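# Hang the scissors from the mug on a stand peg

## Task

Remove the scissors from the mug, then hang them by one of their finger loops on a peg of the wooden stand so they remain hanging after the robot lets go.

## Robot and tools

Robot: two arms, left_arm and right_arm, each with six joints and a two-finger gripper. Nominal bases sit at left_arm (+0.019, +0.271, +0.042) m and right_arm (-0.030, -0.276, +0.009) m, both almost unrotated. Scene frame: origin at table-top height midway between the arms, +x out over the table, +y toward left_arm, +z up. The arm names do not match left and right in the images. A camera stand is fixed behind the arms. Loose objects may occasionally get a small nudge.

Joint order in every row and in every per-joint list of a result: shoulder, elbow, waist, wrist pitch, wrist yaw, wrist roll. Use this order only. Stated ranges (rad): shoulder 0.000 to 3.142, elbow 0.000 to 3.142, waist -2.618 to 3.054, wrist pitch -1.571 to 1.571, wrist yaw -1.571 to 1.571, wrist roll -2.094 to 2.094. Real ends may differ by up to 0.059 rad either way.

A row is always 14 numbers in [-1, 1]: left_arm's six joint values then its opening, followed by right_arm's six joint values then its opening. Both arms appear even when only one moves. Joint values are offsets, scaled so 1.0 equals 2.224 rad for shoulder, elbow and waist, and 8.485 rad for the three wrist joints. They count from the arm's Joint targets as reported when the action or call begins, not from the previous row, so sending the same offset again moves further. Zero offsets re-command the current targets. The opening is absolute, not an offset: +1 fully open, -1 closed; values between go to that grip_measured reading. A 0 there is a real command, so resend the present value to leave a gripper alone.

Tools.
execute_actions: actions is a list of actions; each action is a list of up to 15 rows, one per 1/30 s step, and a short action repeats its last row to fill 15 steps. An action is rejected for both arms if it would push a joint more than 0.059 rad beyond its range. An empty list returns images and the full state. cameras picks images: names cam_high, cam_low, cam_left_wrist, cam_right_wrist, or ["all"], or [] for none.
move: target is one 14-number row or a list of up to 15 rows, all offsets from the same starting Joint targets (not chained). Joints travel together, so grippers follow curves, and nothing avoids obstacles or the other arm. speed is rad/s for the joint with most to travel, 0.01 to 12.57, default 0.5, one value or one per target. blend (rad) rounds corners in a list; 0 stops at each. opening_speed (0.2 or more, scale units per second) ramps the opening. grip_force is newtons per pad, 10 to 50, per arm or shared; it persists, and low values close slowly. blocking=false returns early while the move continues. The result adds a move: line such as done, off_target, moving, held or fault, and limits=held if steps were withheld.
wait: seconds 0 to 10; arms keep their last command, a running move continues.
stop: brakes a running move; faster moves need more room.
zoom_image: camera plus region [x0, y0, x1, y1] in pixels (max 504 x 504) of that camera's newest image.
finished_scene: scene is the current scene number; it ends the scene for good, so call it only once the scissors hang by themselves.

Results: end_effector_position (m) and end_effector_quat_wxyz are in each arm's own base frame; the point lies between the pads about 1 cm short of the fingertips, fingers along gripper +z, closing along y. Expect errors of a few cm, more at long reach. Joint positions and velocities are rad and rad/s, last entry the pad gap (0.094 m fully open). Joint targets are what the next offsets start from. "joint sent to its limit" means a joint was clipped at its end. "joint command not followed" means the clearance check altered that arm's targets. Joint torques follow joint order, positive toward larger angle, with offsets and noise; the first three wrap at ±28 N m. grip_measured is the measured opening on the command scale; a firm grasp reads a bit below the part width. grip_effort_nm is gripper motor effort, negative closing, and is not pad force. Tool commands shows present commands.

Motion limits: each joint target stays within 0.339 rad (big joints) or 2.2 rad (wrist joints) of its measured angle, and targets implying a hand jump beyond 200 mm are pulled back, so large moves may need several actions or a move call. Tiny turns may not start.

Cautions: do not drop the scissors or release them while moving; nothing may fall or be left off the table. Avoid fast impacts with the table, stand or mug, hard pushes, and any contact between the arms or one gripper closing on the other's fingers. Do not strain the wrist camera cables. To stop a push, command targets back past the measured positions. Holding loads, long reaches or pushing against something heats motors; a MOTOR HOT line warns, and overheating folds the arm away for the rest of the scene. Thinking time lets the scene keep running.

Each tool is called after "Call:" by a JSON object that holds its "name" and its "arguments", one argument or row to a line.

## Session

Call:
{"name": "execute_actions", "arguments": {
  "actions": []
}}

Scene clock: 0.00 s.
left_arm: end_effector_position=(+0.2998, -0.0549, +0.2472) grip_measured=+1.000 grip_effort_nm=n/a end_effector_quat_wxyz=(+0.391, -0.025, +0.906, -0.163) | right_arm: end_effector_position=(+0.2820, +0.1282, +0.2736) grip_measured=+1.000 grip_effort_nm=n/a end_effector_quat_wxyz=(+0.444, +0.021, +0.890, +0.106)
Joint names: [shoulder, elbow, waist, wrist pitch, wrist yaw, wrist roll]
Joint positions: left_arm=[0.993 1.033 -0.038 -0.764 0.25 -0.207 0.094] | right_arm=[0.993 1.085 0.606 -0.754 0.318 0.498 0.094]
Joint velocities: within noise
Joint torques (N m): no reading
Heat: left arm: 54 °C; right arm: 47 °C.
Joint targets: left_arm=[0.985 1.045 -0.038 -0.761 0.252 -0.205] | right_arm=[0.984 1.100 0.606 -0.745 0.323 0.497]
Tool commands: left_gripper/opening=+1.0 right_gripper/opening=+1.0

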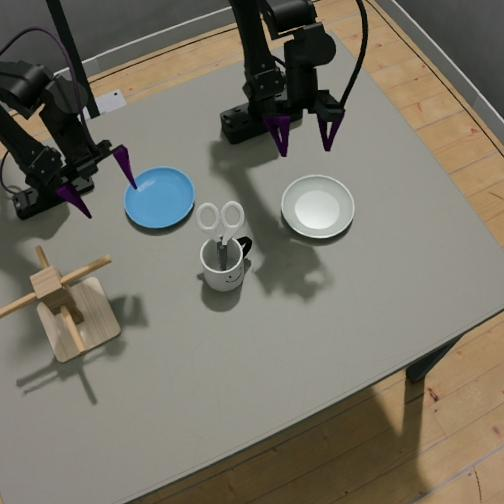

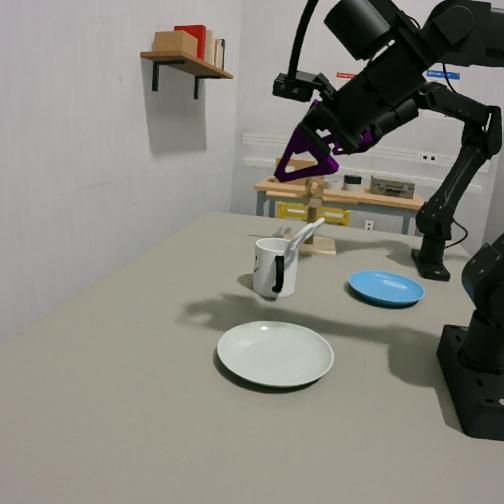

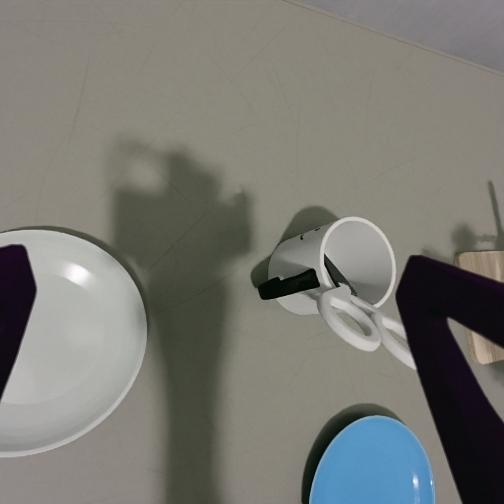

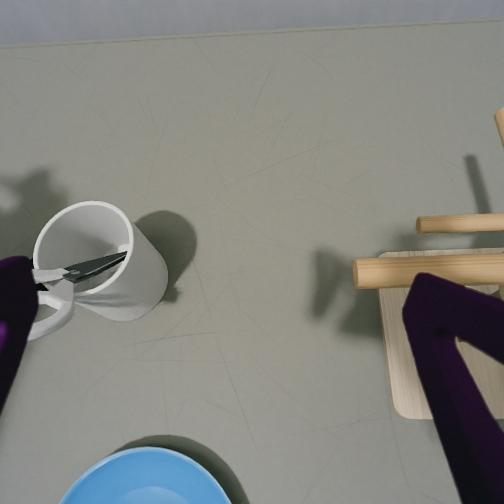

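Call:
{"name": "zoom_image", "arguments": {
  "camera": "cam_high",
  "region": [0, 200, 160, 420]
}}

Call:
{"name": "zoom_image", "arguments": {
  "camera": "cam_high",
  "region": [160, 180, 280, 310]
}}

Call:
{"name": "zoom_image", "arguments": {
  "camera": "cam_low",
  "region": [220, 150, 400, 320]
}}

Scaled by 2.291 from the camera's 504x504 image, which has a finer 720x720 frame.

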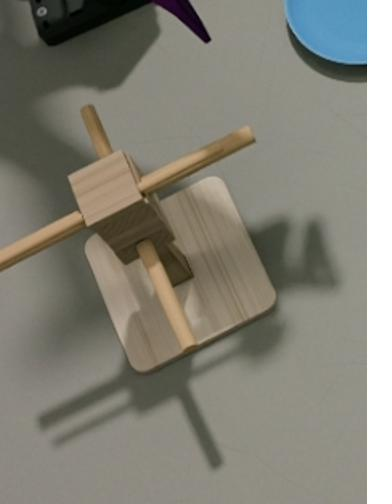

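Scaled by 3.877 from the camera's 504x504 image, which has a finer 720x720 frame.

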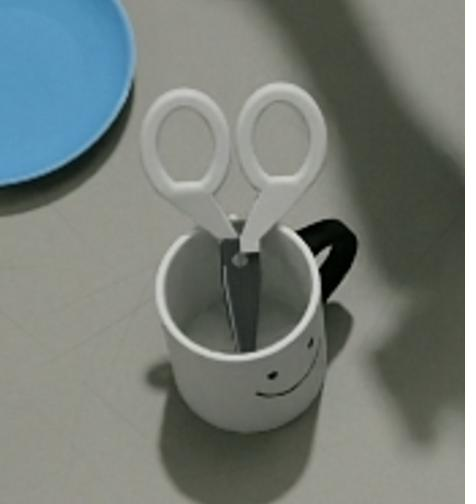

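Scaled by 2.800 from the camera's 504x504 image, which has a finer 720x720 frame.

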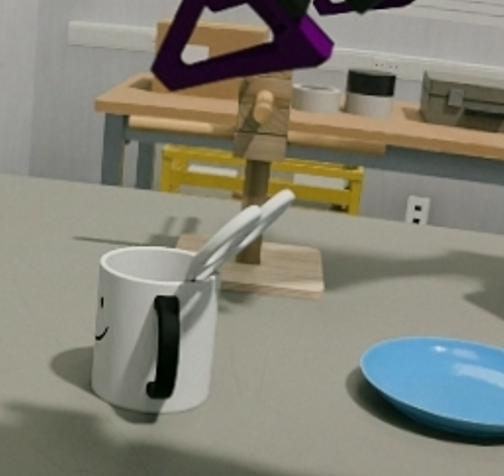

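Call:
{"name": "zoom_image", "arguments": {
  "camera": "cam_right_wrist",
  "region": [300, 80, 504, 430]
}}

Call:
{"name": "zoom_image", "arguments": {
  "camera": "cam_left_wrist",
  "region": [240, 180, 504, 420]
}}

Call:
{"name": "zoom_image", "arguments": {
  "camera": "cam_low",
  "region": [270, 160, 350, 260]
}}

Scaled by 1.440 from the camera's 504x504 image, which has a finer 720x720 frame.

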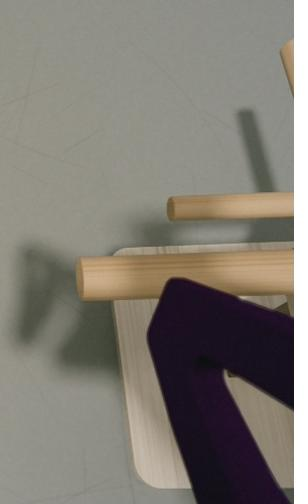

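Scaled by 1.909 from the camera's 504x504 image, which has a finer 720x720 frame.

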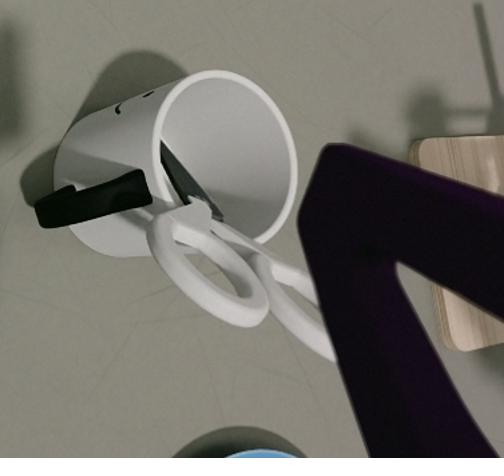

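Scaled by 5.040 from the camera's 504x504 image, which has a finer 720x720 frame.

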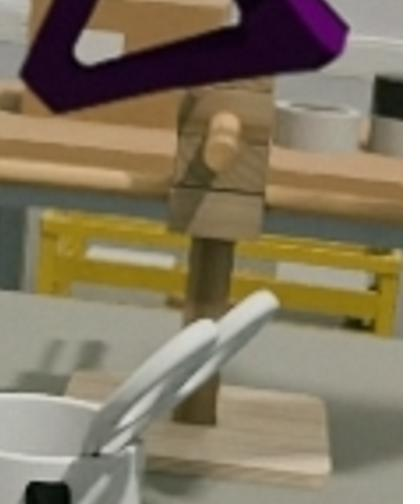

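Call:
{"name": "move", "arguments": {
  "target": [0,0,0,0,0,0,1,0,0,-0.225,0,-0.0375,-0.0587,1],
  "cameras": ["all"]
}}

Scene clock: 32.80 s.
left_arm: end_effector_position=(+0.2998, -0.0549, +0.2472) grip_measured=+1.000 grip_effort_nm=0.00 end_effector_quat_wxyz=(+0.391, -0.025, +0.906, -0.163) | right_arm: end_effector_position=(+0.3101, +0.0330, +0.2681) grip_measured=+1.000 grip_effort_nm=0.01 end_effector_quat_wxyz=(+0.439, -0.043, +0.897, +0.019)
Joint names: [shoulder, elbow, waist, wrist pitch, wrist yaw, wrist roll]
Joint positions: left_arm=[0.993 1.033 -0.038 -0.764 0.25 -0.207 0.094] | right_arm=[0.993 1.085 0.112 -0.754 0.016 0.009 0.094]
Joint torques (N m): left_arm=[-3.18 6.05 0.05 1.46 0.11 -0.01] | right_arm=[-2.66 7.2 -0.47 1.73 -0.1 -0.1]
Heat: left arm: 55 °C; right arm: 50 °C.
Joint targets: left_arm=[0.985 1.045 -0.038 -0.761 0.252 -0.205] | right_arm=[0.984 1.100 0.106 -0.745 0.005 -0.001]
move: done

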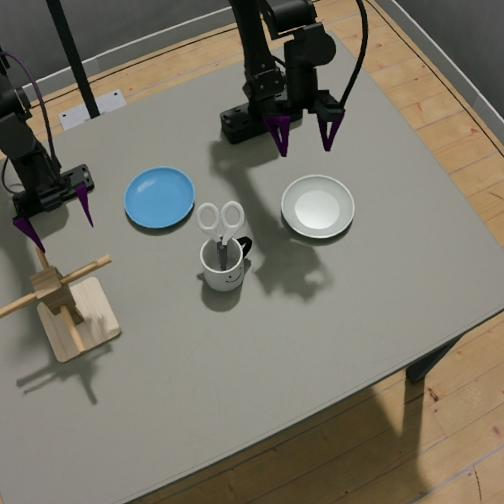

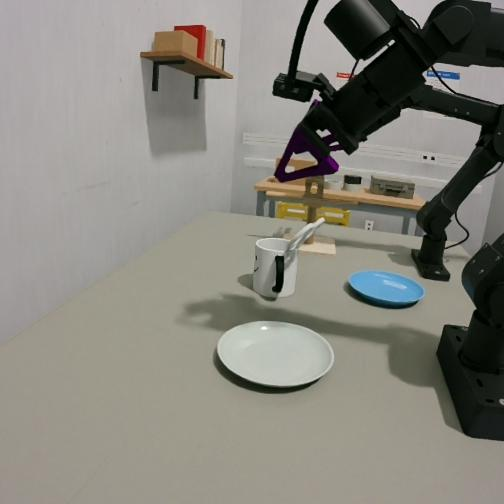

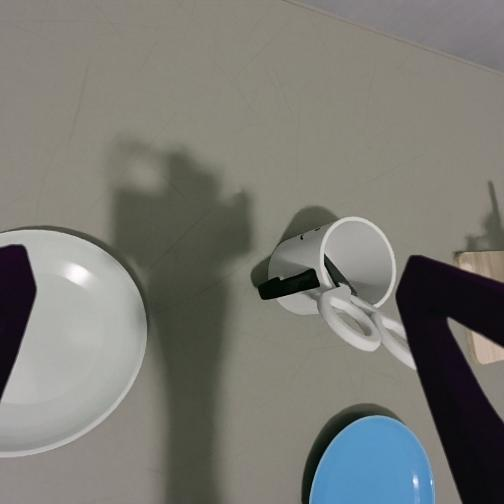

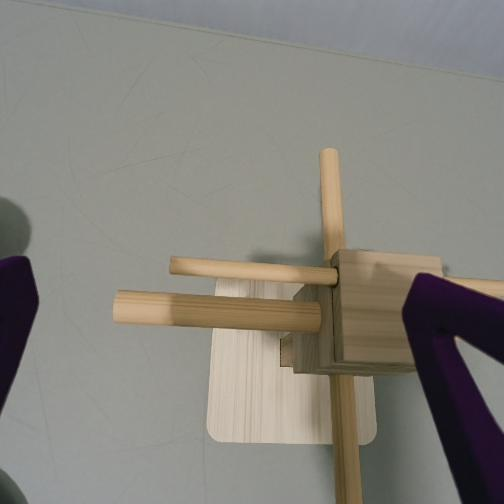

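Call:
{"name": "zoom_image", "arguments": {
  "camera": "cam_right_wrist",
  "region": [90, 120, 504, 504]
}}

Call:
{"name": "zoom_image", "arguments": {
  "camera": "cam_high",
  "region": [0, 200, 140, 370]
}}

Scaled by 1.217 from the camera's 504x504 image, which has a finer 720x720 frame.

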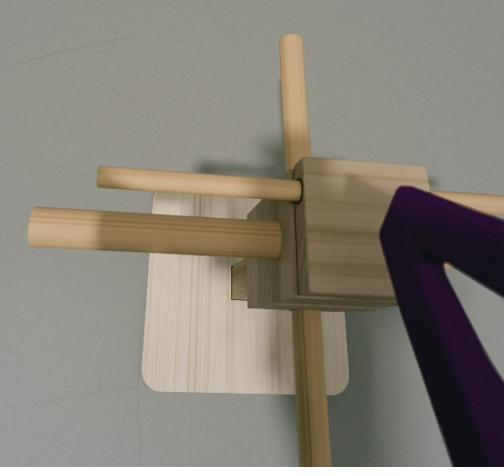

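Scaled by 2.965 from the camera's 504x504 image, which has a finer 720x720 frame.

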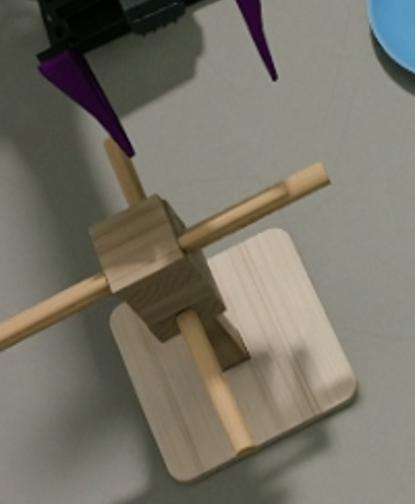

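Call:
{"name": "move", "arguments": {
  "target": [0,0,0,0,0,0,1,-0.0764,0.062,0,-0.0363,0,0,1],
  "cameras": ["cam_right_wrist","cam_high"]
}}

Call:
{"name": "zoom_image", "arguments": {
  "camera": "cam_right_wrist",
  "region": [100, 200, 504, 504]
}}

Call:
{"name": "zoom_image", "arguments": {
  "camera": "cam_high",
  "region": [0, 160, 140, 370]
}}

Scene clock: 51.37 s.
left_arm: end_effector_position=(+0.2998, -0.0549, +0.2472) grip_measured=+1.000 grip_effort_nm=0.00 end_effector_quat_wxyz=(+0.391, -0.025, +0.906, -0.163) | right_arm: end_effector_position=(+0.2393, +0.0251, +0.3078) grip_measured=+1.000 grip_effort_nm=0.01 end_effector_quat_wxyz=(+0.441, -0.043, +0.896, +0.020)
Joint names: [shoulder, elbow, waist, wrist pitch, wrist yaw, wrist roll]
Joint positions: left_arm=[0.993 1.033 -0.038 -0.764 0.25 -0.207 0.094] | right_arm=[0.817 1.213 0.112 -1.053 0.016 0.008 0.094]
Joint torques (N m): left_arm=[-3.23 6.02 0.06 1.45 0.11 0.01] | right_arm=[0.12 7.28 -0.5 1.63 -0.11 -0.1]
Heat: left arm: 55 °C; right arm: 50 °C.
Joint targets: left_arm=[0.985 1.045 -0.038 -0.761 0.252 -0.205] | right_arm=[0.814 1.237 0.106 -1.054 0.005 -0.001]
move: done
Images, in order (width x height): cam_high 504x504, cam_right_wrist 504x504.

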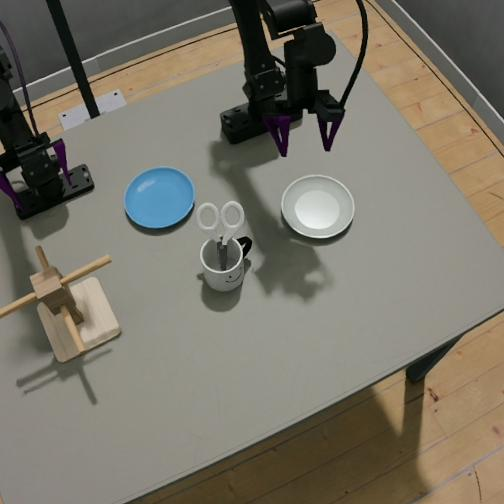

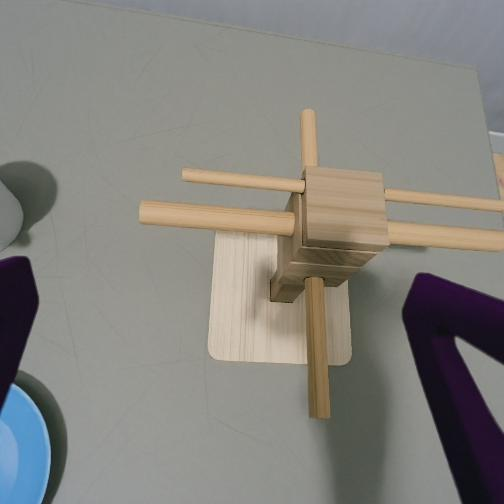

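Scaled by 1.248 from the camera's 504x504 image, which has a finer 720x720 frame.

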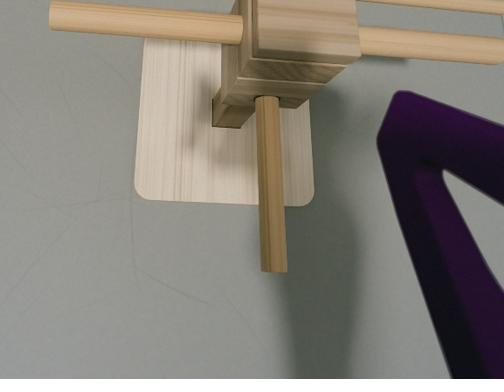

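Scaled by 2.400 from the camera's 504x504 image, which has a finer 720x720 frame.

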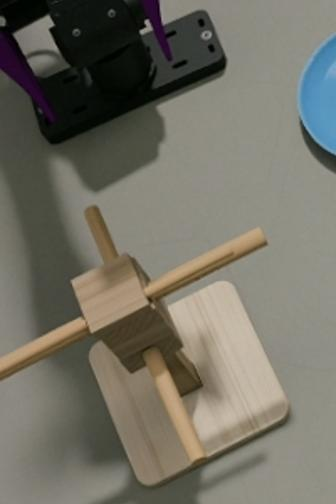

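Call:
{"name": "move", "arguments": {
  "target": [0,0,0,0,0,0,1,0,0,0.2491,0.03,0,0,1],
  "speed": 0.8,
  "cameras": ["cam_right_wrist","cam_high"]
}}

Call:
{"name": "zoom_image", "arguments": {
  "camera": "cam_right_wrist",
  "region": [120, 80, 440, 400]
}}

Call:
{"name": "zoom_image", "arguments": {
  "camera": "cam_high",
  "region": [180, 190, 270, 300]
}}

Scene clock: 73.27 s.
left_arm: end_effector_position=(+0.2998, -0.0549, +0.2472) grip_measured=+1.000 grip_effort_nm=0.00 end_effector_quat_wxyz=(+0.391, -0.025, +0.906, -0.163) | right_arm: end_effector_position=(+0.2150, +0.1635, +0.3563) grip_measured=+1.000 grip_effort_nm=0.00 end_effector_quat_wxyz=(+0.512, -0.265, +0.799, +0.171)
Joint names: [shoulder, elbow, waist, wrist pitch, wrist yaw, wrist roll]
Joint positions: left_arm=[0.993 1.033 -0.038 -0.764 0.25 -0.207 0.094] | right_arm=[0.817 1.213 0.653 -0.826 0.01 0.007 0.094]
Joint torques (N m): left_arm=[-3.19 6.08 0.05 1.46 0.11 0.01] | right_arm=[-0.02 7.41 0.62 2.11 -0.06 -0.11]
Heat: left arm: 55 °C; right arm: 48 °C.
Joint targets: left_arm=[0.985 1.045 -0.038 -0.761 0.252 -0.205] | right_arm=[0.814 1.237 0.660 -0.799 0.005 -0.001]
move: done
Images, in order (width x height): cam_high 504x504, cam_right_wrist 504x504.

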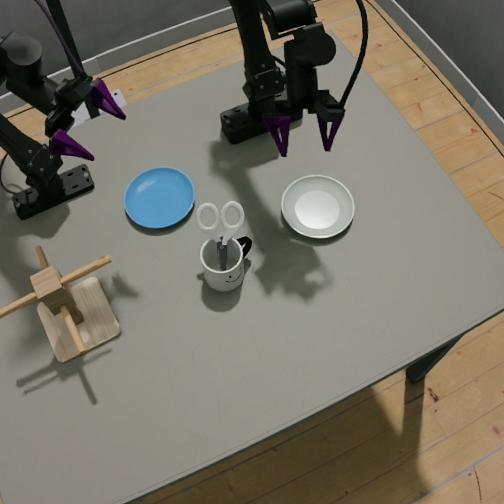

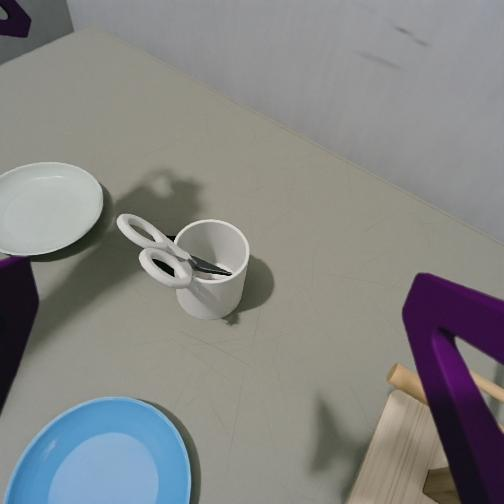

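Scaled by 1.575 from the camera's 504x504 image, which has a finer 720x720 frame.

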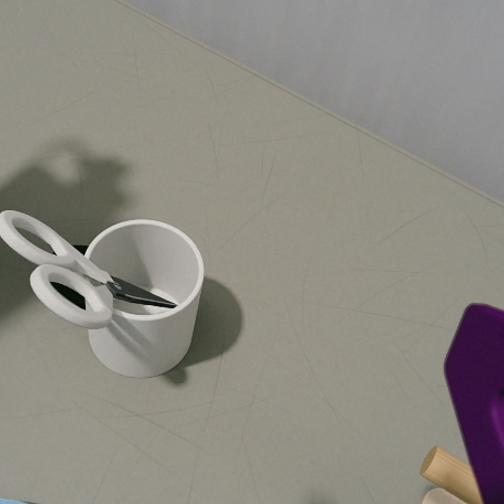

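Scaled by 4.582 from the camera's 504x504 image, which has a finer 720x720 frame.

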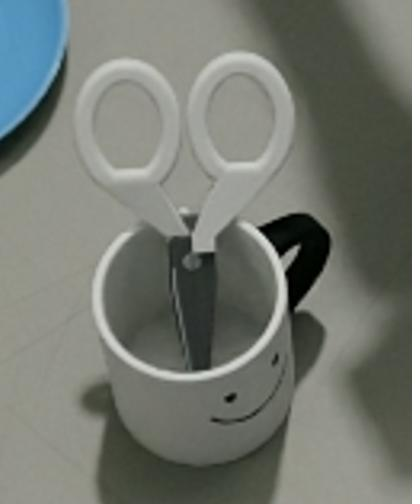

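Call:
{"name": "move", "arguments": {
  "target": [0,0,0,0,0,0,1,0,0,-0.16,0,-0.05,0,1],
  "speed": 0.8,
  "cameras": ["cam_right_wrist"]
}}

Call:
{"name": "zoom_image", "arguments": {
  "camera": "cam_right_wrist",
  "region": [40, 80, 360, 400]
}}

Scene clock: 76.87 s.
left_arm: end_effector_position=(+0.2998, -0.0549, +0.2472) grip_measured=+1.000 grip_effort_nm=0.00 end_effector_quat_wxyz=(+0.391, -0.025, +0.906, -0.163) | right_arm: end_effector_position=(+0.2227, +0.1471, +0.3626) grip_measured=+1.000 grip_effort_nm=0.01 end_effector_quat_wxyz=(+0.496, -0.232, +0.798, +0.251)
Joint names: [shoulder, elbow, waist, wrist pitch, wrist yaw, wrist roll]
Joint positions: left_arm=[0.993 1.033 -0.038 -0.764 0.25 -0.207 0.094] | right_arm=[0.817 1.213 0.311 -0.825 -0.404 0.007 0.094]
Joint torques (N m): left_arm=[-3.25 6.06 0.03 1.47 0.11 -0.01] | right_arm=[0.05 7.34 -0.51 2.02 -0.24 -0.1]
Heat: left arm: 55 °C; right arm: 49 °C.
Joint targets: left_arm=[0.985 1.045 -0.038 -0.761 0.252 -0.205] | right_arm=[0.814 1.237 0.304 -0.799 -0.419 -0.001]
move: done
Images, in order (width x height): cam_right_wrist 504x504.

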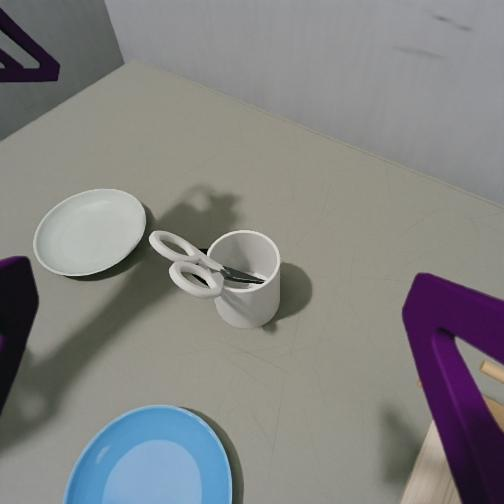

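Scaled by 1.575 from the camera's 504x504 image, which has a finer 720x720 frame.

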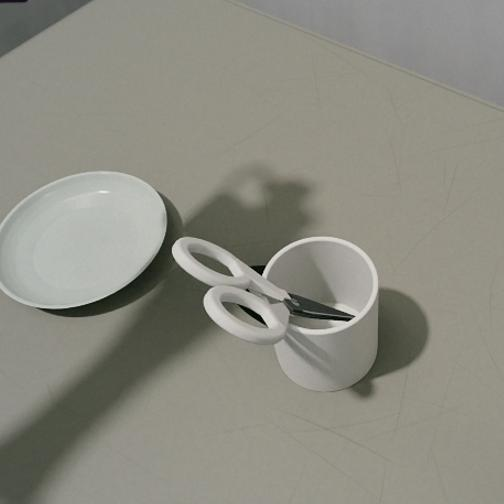

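Call:
{"name": "move", "arguments": {
  "target": [0,0,0,0,0,0,1,0,0,0.2905,0,0.0847,0,1],
  "speed": 0.9,
  "cameras": ["cam_right_wrist"]
}}

Call:
{"name": "zoom_image", "arguments": {
  "camera": "cam_right_wrist",
  "region": [100, 120, 420, 440]
}}

Scene clock: 80.20 s.
left_arm: end_effector_position=(+0.2998, -0.0549, +0.2472) grip_measured=+1.000 grip_effort_nm=0.00 end_effector_quat_wxyz=(+0.391, -0.025, +0.906, -0.163) | right_arm: end_effector_position=(+0.1954, +0.1838, +0.3599) grip_measured=+1.000 grip_effort_nm=0.01 end_effector_quat_wxyz=(+0.531, -0.306, +0.778, +0.137)
Joint names: [shoulder, elbow, waist, wrist pitch, wrist yaw, wrist roll]
Joint positions: left_arm=[0.993 1.033 -0.038 -0.764 0.25 -0.207 0.094] | right_arm=[0.817 1.213 0.944 -0.824 0.289 0.007 0.094]
Joint torques (N m): left_arm=[-3.26 6.08 0.05 1.45 0.11 0] | right_arm=[-0.01 7.36 0.64 2.05 0.16 -0.09]
Heat: left arm: 55 °C; right arm: 49 °C.
Joint targets: left_arm=[0.985 1.045 -0.038 -0.761 0.252 -0.205] | right_arm=[0.814 1.237 0.950 -0.799 0.299 -0.001]
move: done
Images, in order (width x height): cam_right_wrist 504x504.

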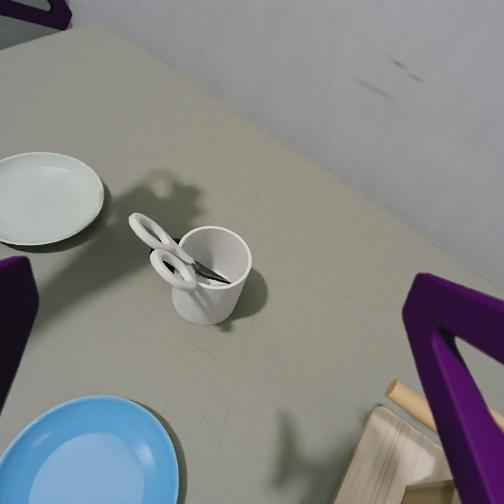

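Scaled by 1.575 from the camera's 504x504 image, which has a finer 720x720 frame.

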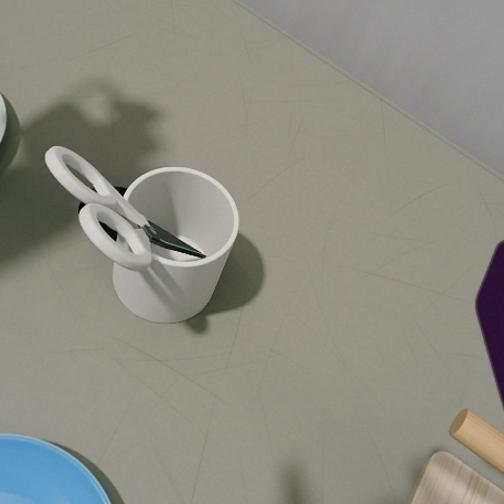

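Call:
{"name": "move", "arguments": {
  "target": [0,0,0,0,0,0,1,0.1174,-0.1848,0.0427,0.0477,0.0143,-0.0553,-0.1],
  "speed": 0.6,
  "cameras": ["all"]
}}

Call:
{"name": "zoom_image", "arguments": {
  "camera": "cam_right_wrist",
  "region": [100, 100, 400, 400]
}}

Call:
{"name": "zoom_image", "arguments": {
  "camera": "cam_left_wrist",
  "region": [204, 180, 504, 480]
}}

Call:
{"name": "zoom_image", "arguments": {
  "camera": "cam_high",
  "region": [120, 140, 270, 290]
}}

Scene clock: 120.97 s.
left_arm: end_effector_position=(+0.2998, -0.0549, +0.2472) grip_measured=+1.000 grip_effort_nm=0.00 end_effector_quat_wxyz=(+0.391, -0.025, +0.906, -0.163) | right_arm: end_effector_position=(+0.2293, +0.2499, +0.1989) grip_measured=-0.097 grip_effort_nm=-0.12 end_effector_quat_wxyz=(+0.457, -0.539, +0.705, -0.057)
Joint names: [shoulder, elbow, waist, wrist pitch, wrist yaw, wrist roll]
Joint positions: left_arm=[0.993 1.033 -0.038 -0.764 0.25 -0.207 0.094] | right_arm=[1.083 0.824 1.039 -0.42 0.41 -0.464 0.042]
Joint torques (N m): left_arm=[-3.25 6.02 0.03 1.45 0.11 0] | right_arm=[-3.62 6.69 0.55 1.81 0.25 -0.04]
Heat: left arm: 54 °C; right arm: 51 °C.
Joint targets: left_arm=[0.985 1.045 -0.038 -0.761 0.252 -0.205] | right_arm=[1.076 0.826 1.045 -0.394 0.421 -0.470]
move: done

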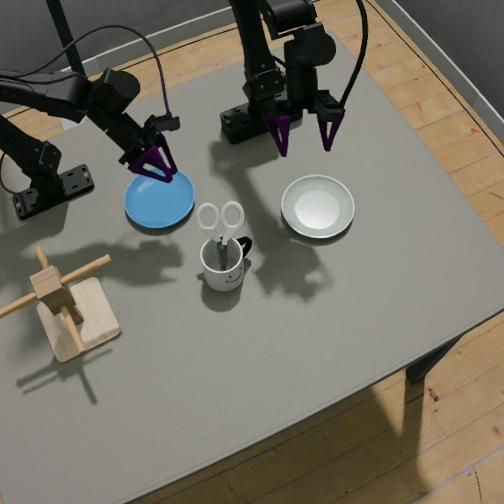

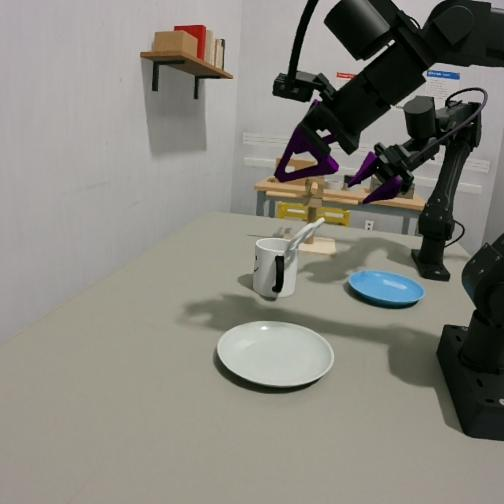

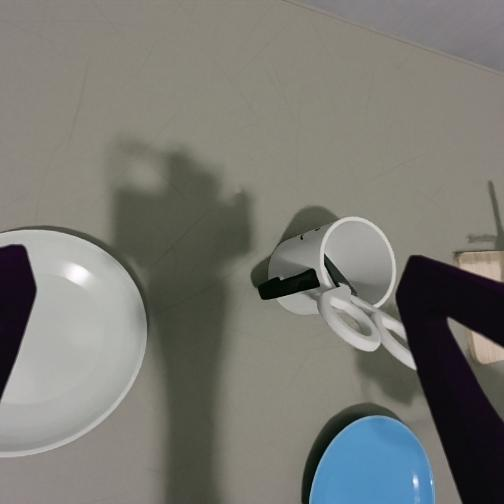

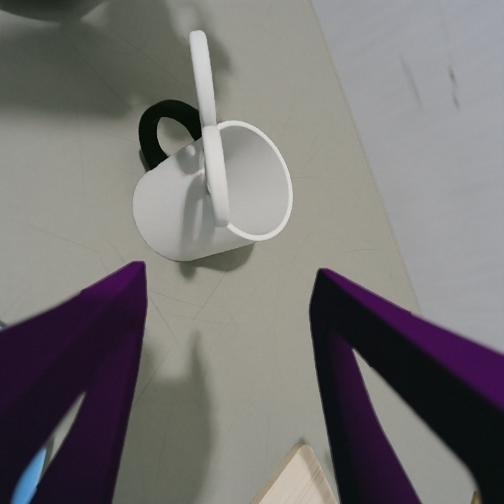

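Scaled by 1.680 from the camera's 504x504 image, which has a finer 720x720 frame.

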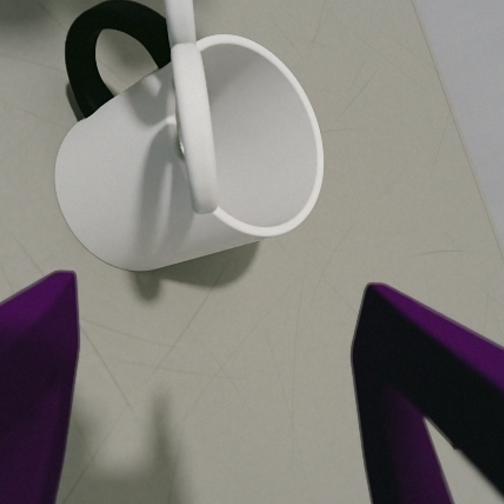

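Scaled by 1.680 from the camera's 504x504 image, which has a finer 720x720 frame.

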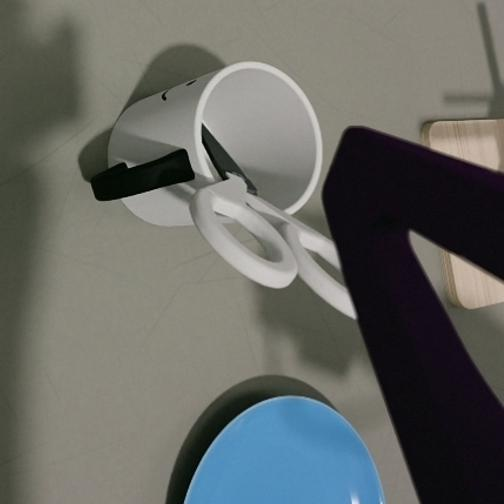

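Scaled by 3.360 from the camera's 504x504 image, which has a finer 720x720 frame.

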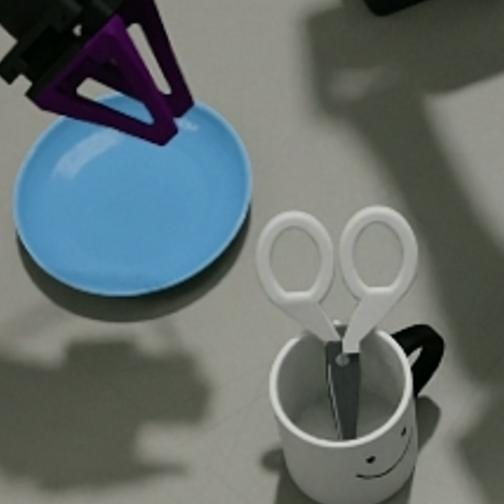

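Call:
{"name": "move", "arguments": {
  "target": [0,0,0,0,0,0,1,0.0634,0.0004,-0.0773,0.01426,-0.0259,-0.0231,-0.2],
  "speed": 0.3,
  "cameras": ["all"]
}}

Call:
{"name": "zoom_image", "arguments": {
  "camera": "cam_right_wrist",
  "region": [100, 100, 400, 400]
}}

Call:
{"name": "zoom_image", "arguments": {
  "camera": "cam_left_wrist",
  "region": [204, 180, 504, 480]
}}

Call:
{"name": "zoom_image", "arguments": {
  "camera": "cam_high",
  "region": [120, 140, 270, 290]
}}

Scene clock: 132.13 s.
left_arm: end_effector_position=(+0.2998, -0.0549, +0.2472) grip_measured=+1.000 grip_effort_nm=0.00 end_effector_quat_wxyz=(+0.391, -0.025, +0.906, -0.163) | right_arm: end_effector_position=(+0.2632, +0.2591, +0.1709) grip_measured=-0.197 grip_effort_nm=-0.13 end_effector_quat_wxyz=(+0.432, -0.593, +0.678, -0.050)
Joint names: [shoulder, elbow, waist, wrist pitch, wrist yaw, wrist roll]
Joint positions: left_arm=[0.993 1.033 -0.038 -0.764 0.25 -0.207 0.094] | right_arm=[1.215 0.824 0.878 -0.299 0.213 -0.66 0.038]
Joint torques (N m): left_arm=[-3.19 6.06 0.03 1.45 0.11 0] | right_arm=[-4.16 6.76 -0.43 1.87 -0.03 -0.05]
Heat: left arm: 54 °C; right arm: 50 °C.
Joint targets: left_arm=[0.985 1.045 -0.038 -0.761 0.252 -0.205] | right_arm=[1.217 0.827 0.873 -0.273 0.201 -0.666]
move: done

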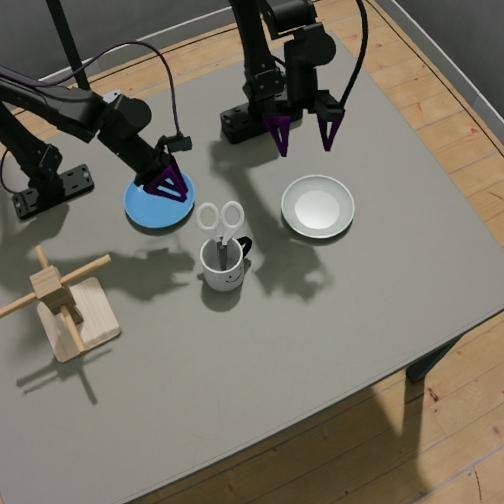

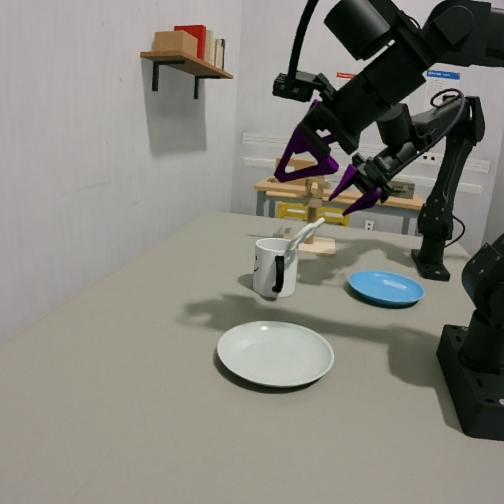

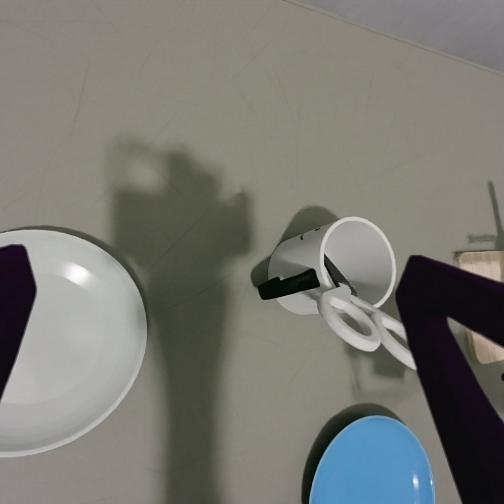

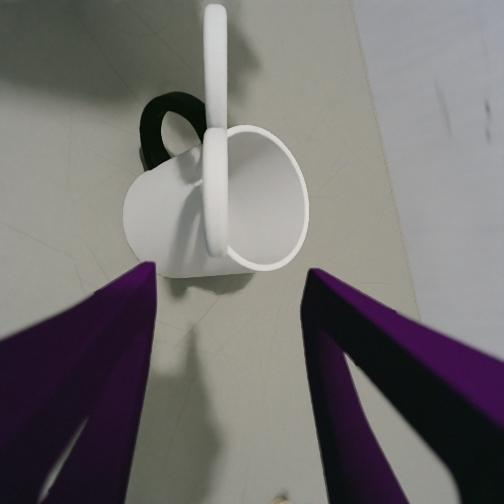

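Scaled by 1.680 from the camera's 504x504 image, which has a finer 720x720 frame.

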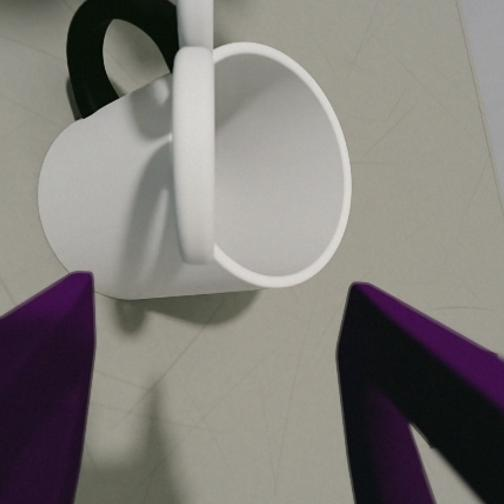

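Scaled by 1.680 from the camera's 504x504 image, which has a finer 720x720 frame.

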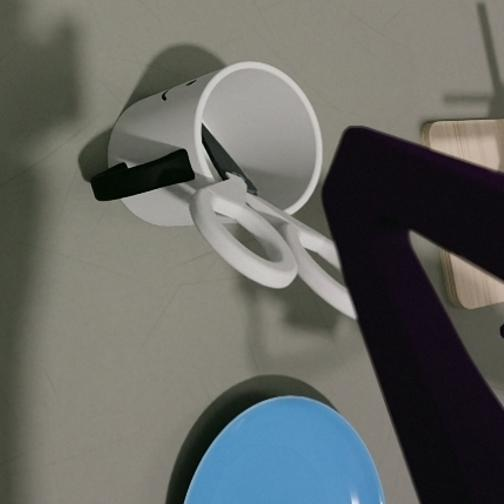

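Scaled by 3.360 from the camera's 504x504 image, which has a finer 720x720 frame.

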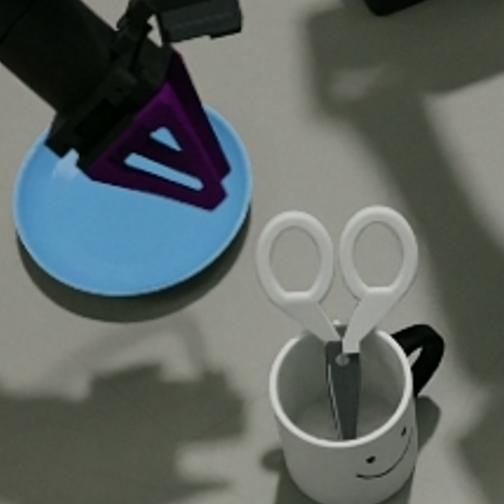

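Call:
{"name": "move", "arguments": {
  "target": [0,0,0,0,0,0,1,0.06205,-0.0045,-0.0094,0.01674,-0.0031,-0.0008,-0.2],
  "speed": 0.2,
  "cameras": ["all"]
}}

Call:
{"name": "zoom_image", "arguments": {
  "camera": "cam_right_wrist",
  "region": [100, 100, 400, 400]
}}

Call:
{"name": "zoom_image", "arguments": {
  "camera": "cam_left_wrist",
  "region": [204, 180, 504, 480]
}}

Call:
{"name": "zoom_image", "arguments": {
  "camera": "cam_high",
  "region": [150, 160, 270, 280]
}}

Scene clock: 139.13 s.
left_arm: end_effector_position=(+0.2998, -0.0549, +0.2472) grip_measured=+1.000 grip_effort_nm=0.00 end_effector_quat_wxyz=(+0.391, -0.025, +0.906, -0.163) | right_arm: end_effector_position=(+0.2833, +0.2786, +0.1477) grip_measured=-0.197 grip_effort_nm=-0.13 end_effector_quat_wxyz=(+0.432, -0.593, +0.678, -0.043)
Joint names: [shoulder, elbow, waist, wrist pitch, wrist yaw, wrist roll]
Joint positions: left_arm=[0.993 1.033 -0.038 -0.764 0.25 -0.207 0.094] | right_arm=[1.352 0.824 0.859 -0.157 0.187 -0.668 0.038]
Joint torques (N m): left_arm=[-3.25 6.08 0.05 1.45 0.11 0] | right_arm=[-5.2 5.93 -0.54 1.87 -0.07 -0.05]
Heat: left arm: 54 °C; right arm: 51 °C.
Joint targets: left_arm=[0.985 1.045 -0.038 -0.761 0.252 -0.205] | right_arm=[1.355 0.817 0.852 -0.131 0.175 -0.673]
move: done

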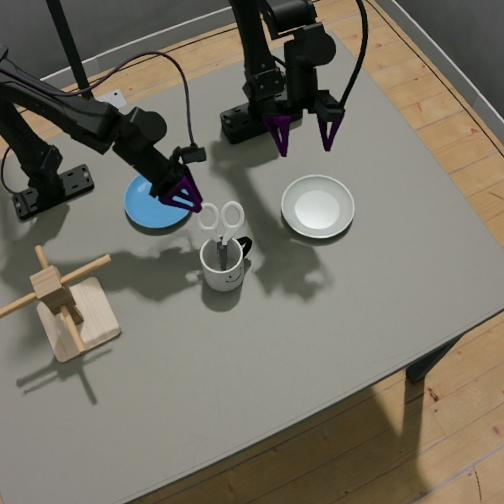

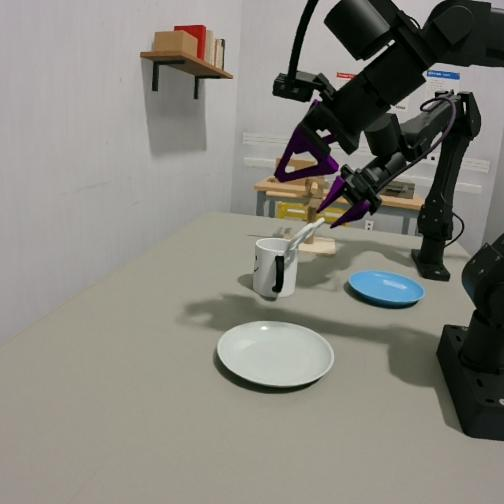

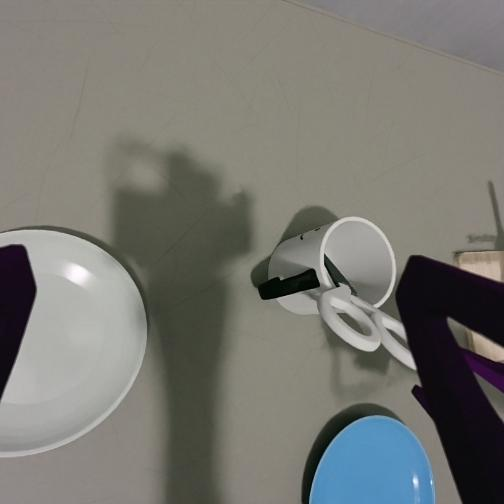

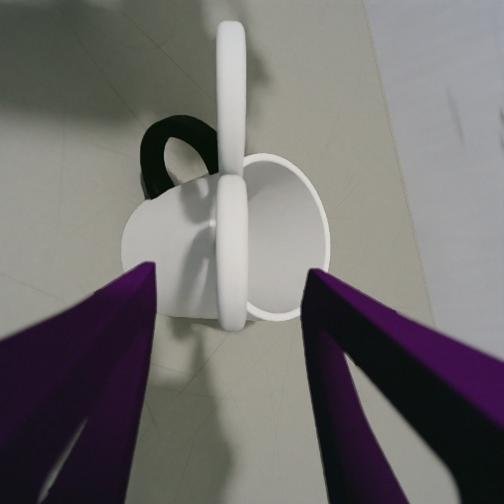

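Scaled by 1.680 from the camera's 504x504 image, which has a finer 720x720 frame.

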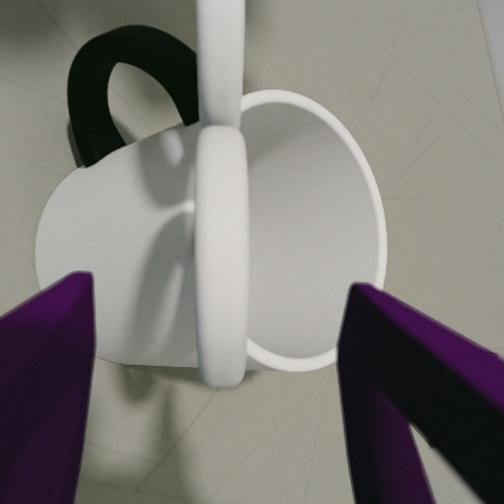

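Scaled by 1.680 from the camera's 504x504 image, which has a finer 720x720 frame.

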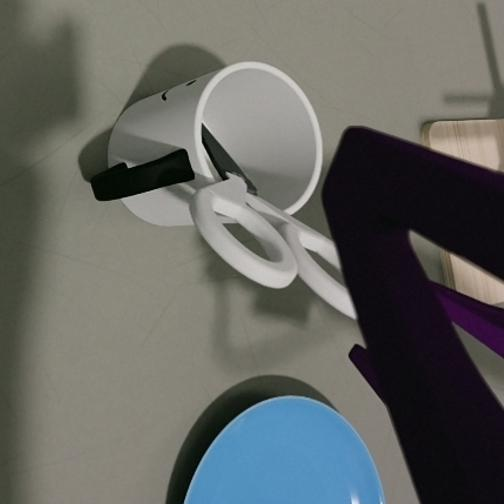

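Scaled by 4.200 from the camera's 504x504 image, which has a finer 720x720 frame.

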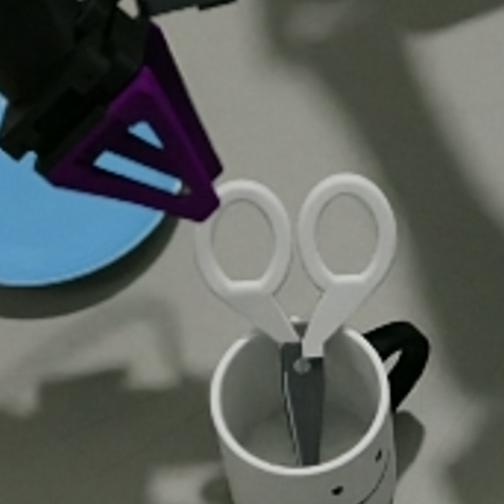

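Call:
{"name": "zoom_image", "arguments": {
  "camera": "cam_low",
  "region": [250, 150, 400, 300]
}}

Scaled by 3.360 from the camera's 504x504 image, which has a finer 720x720 frame.

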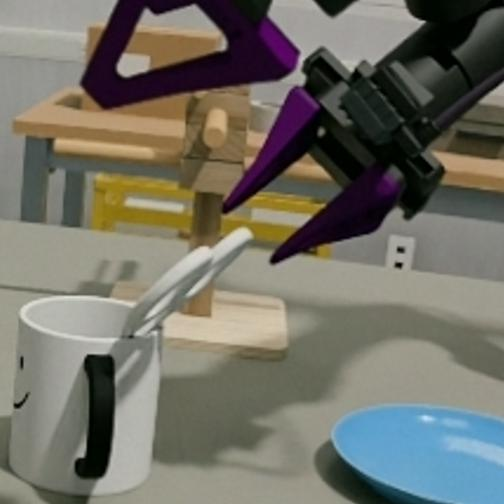

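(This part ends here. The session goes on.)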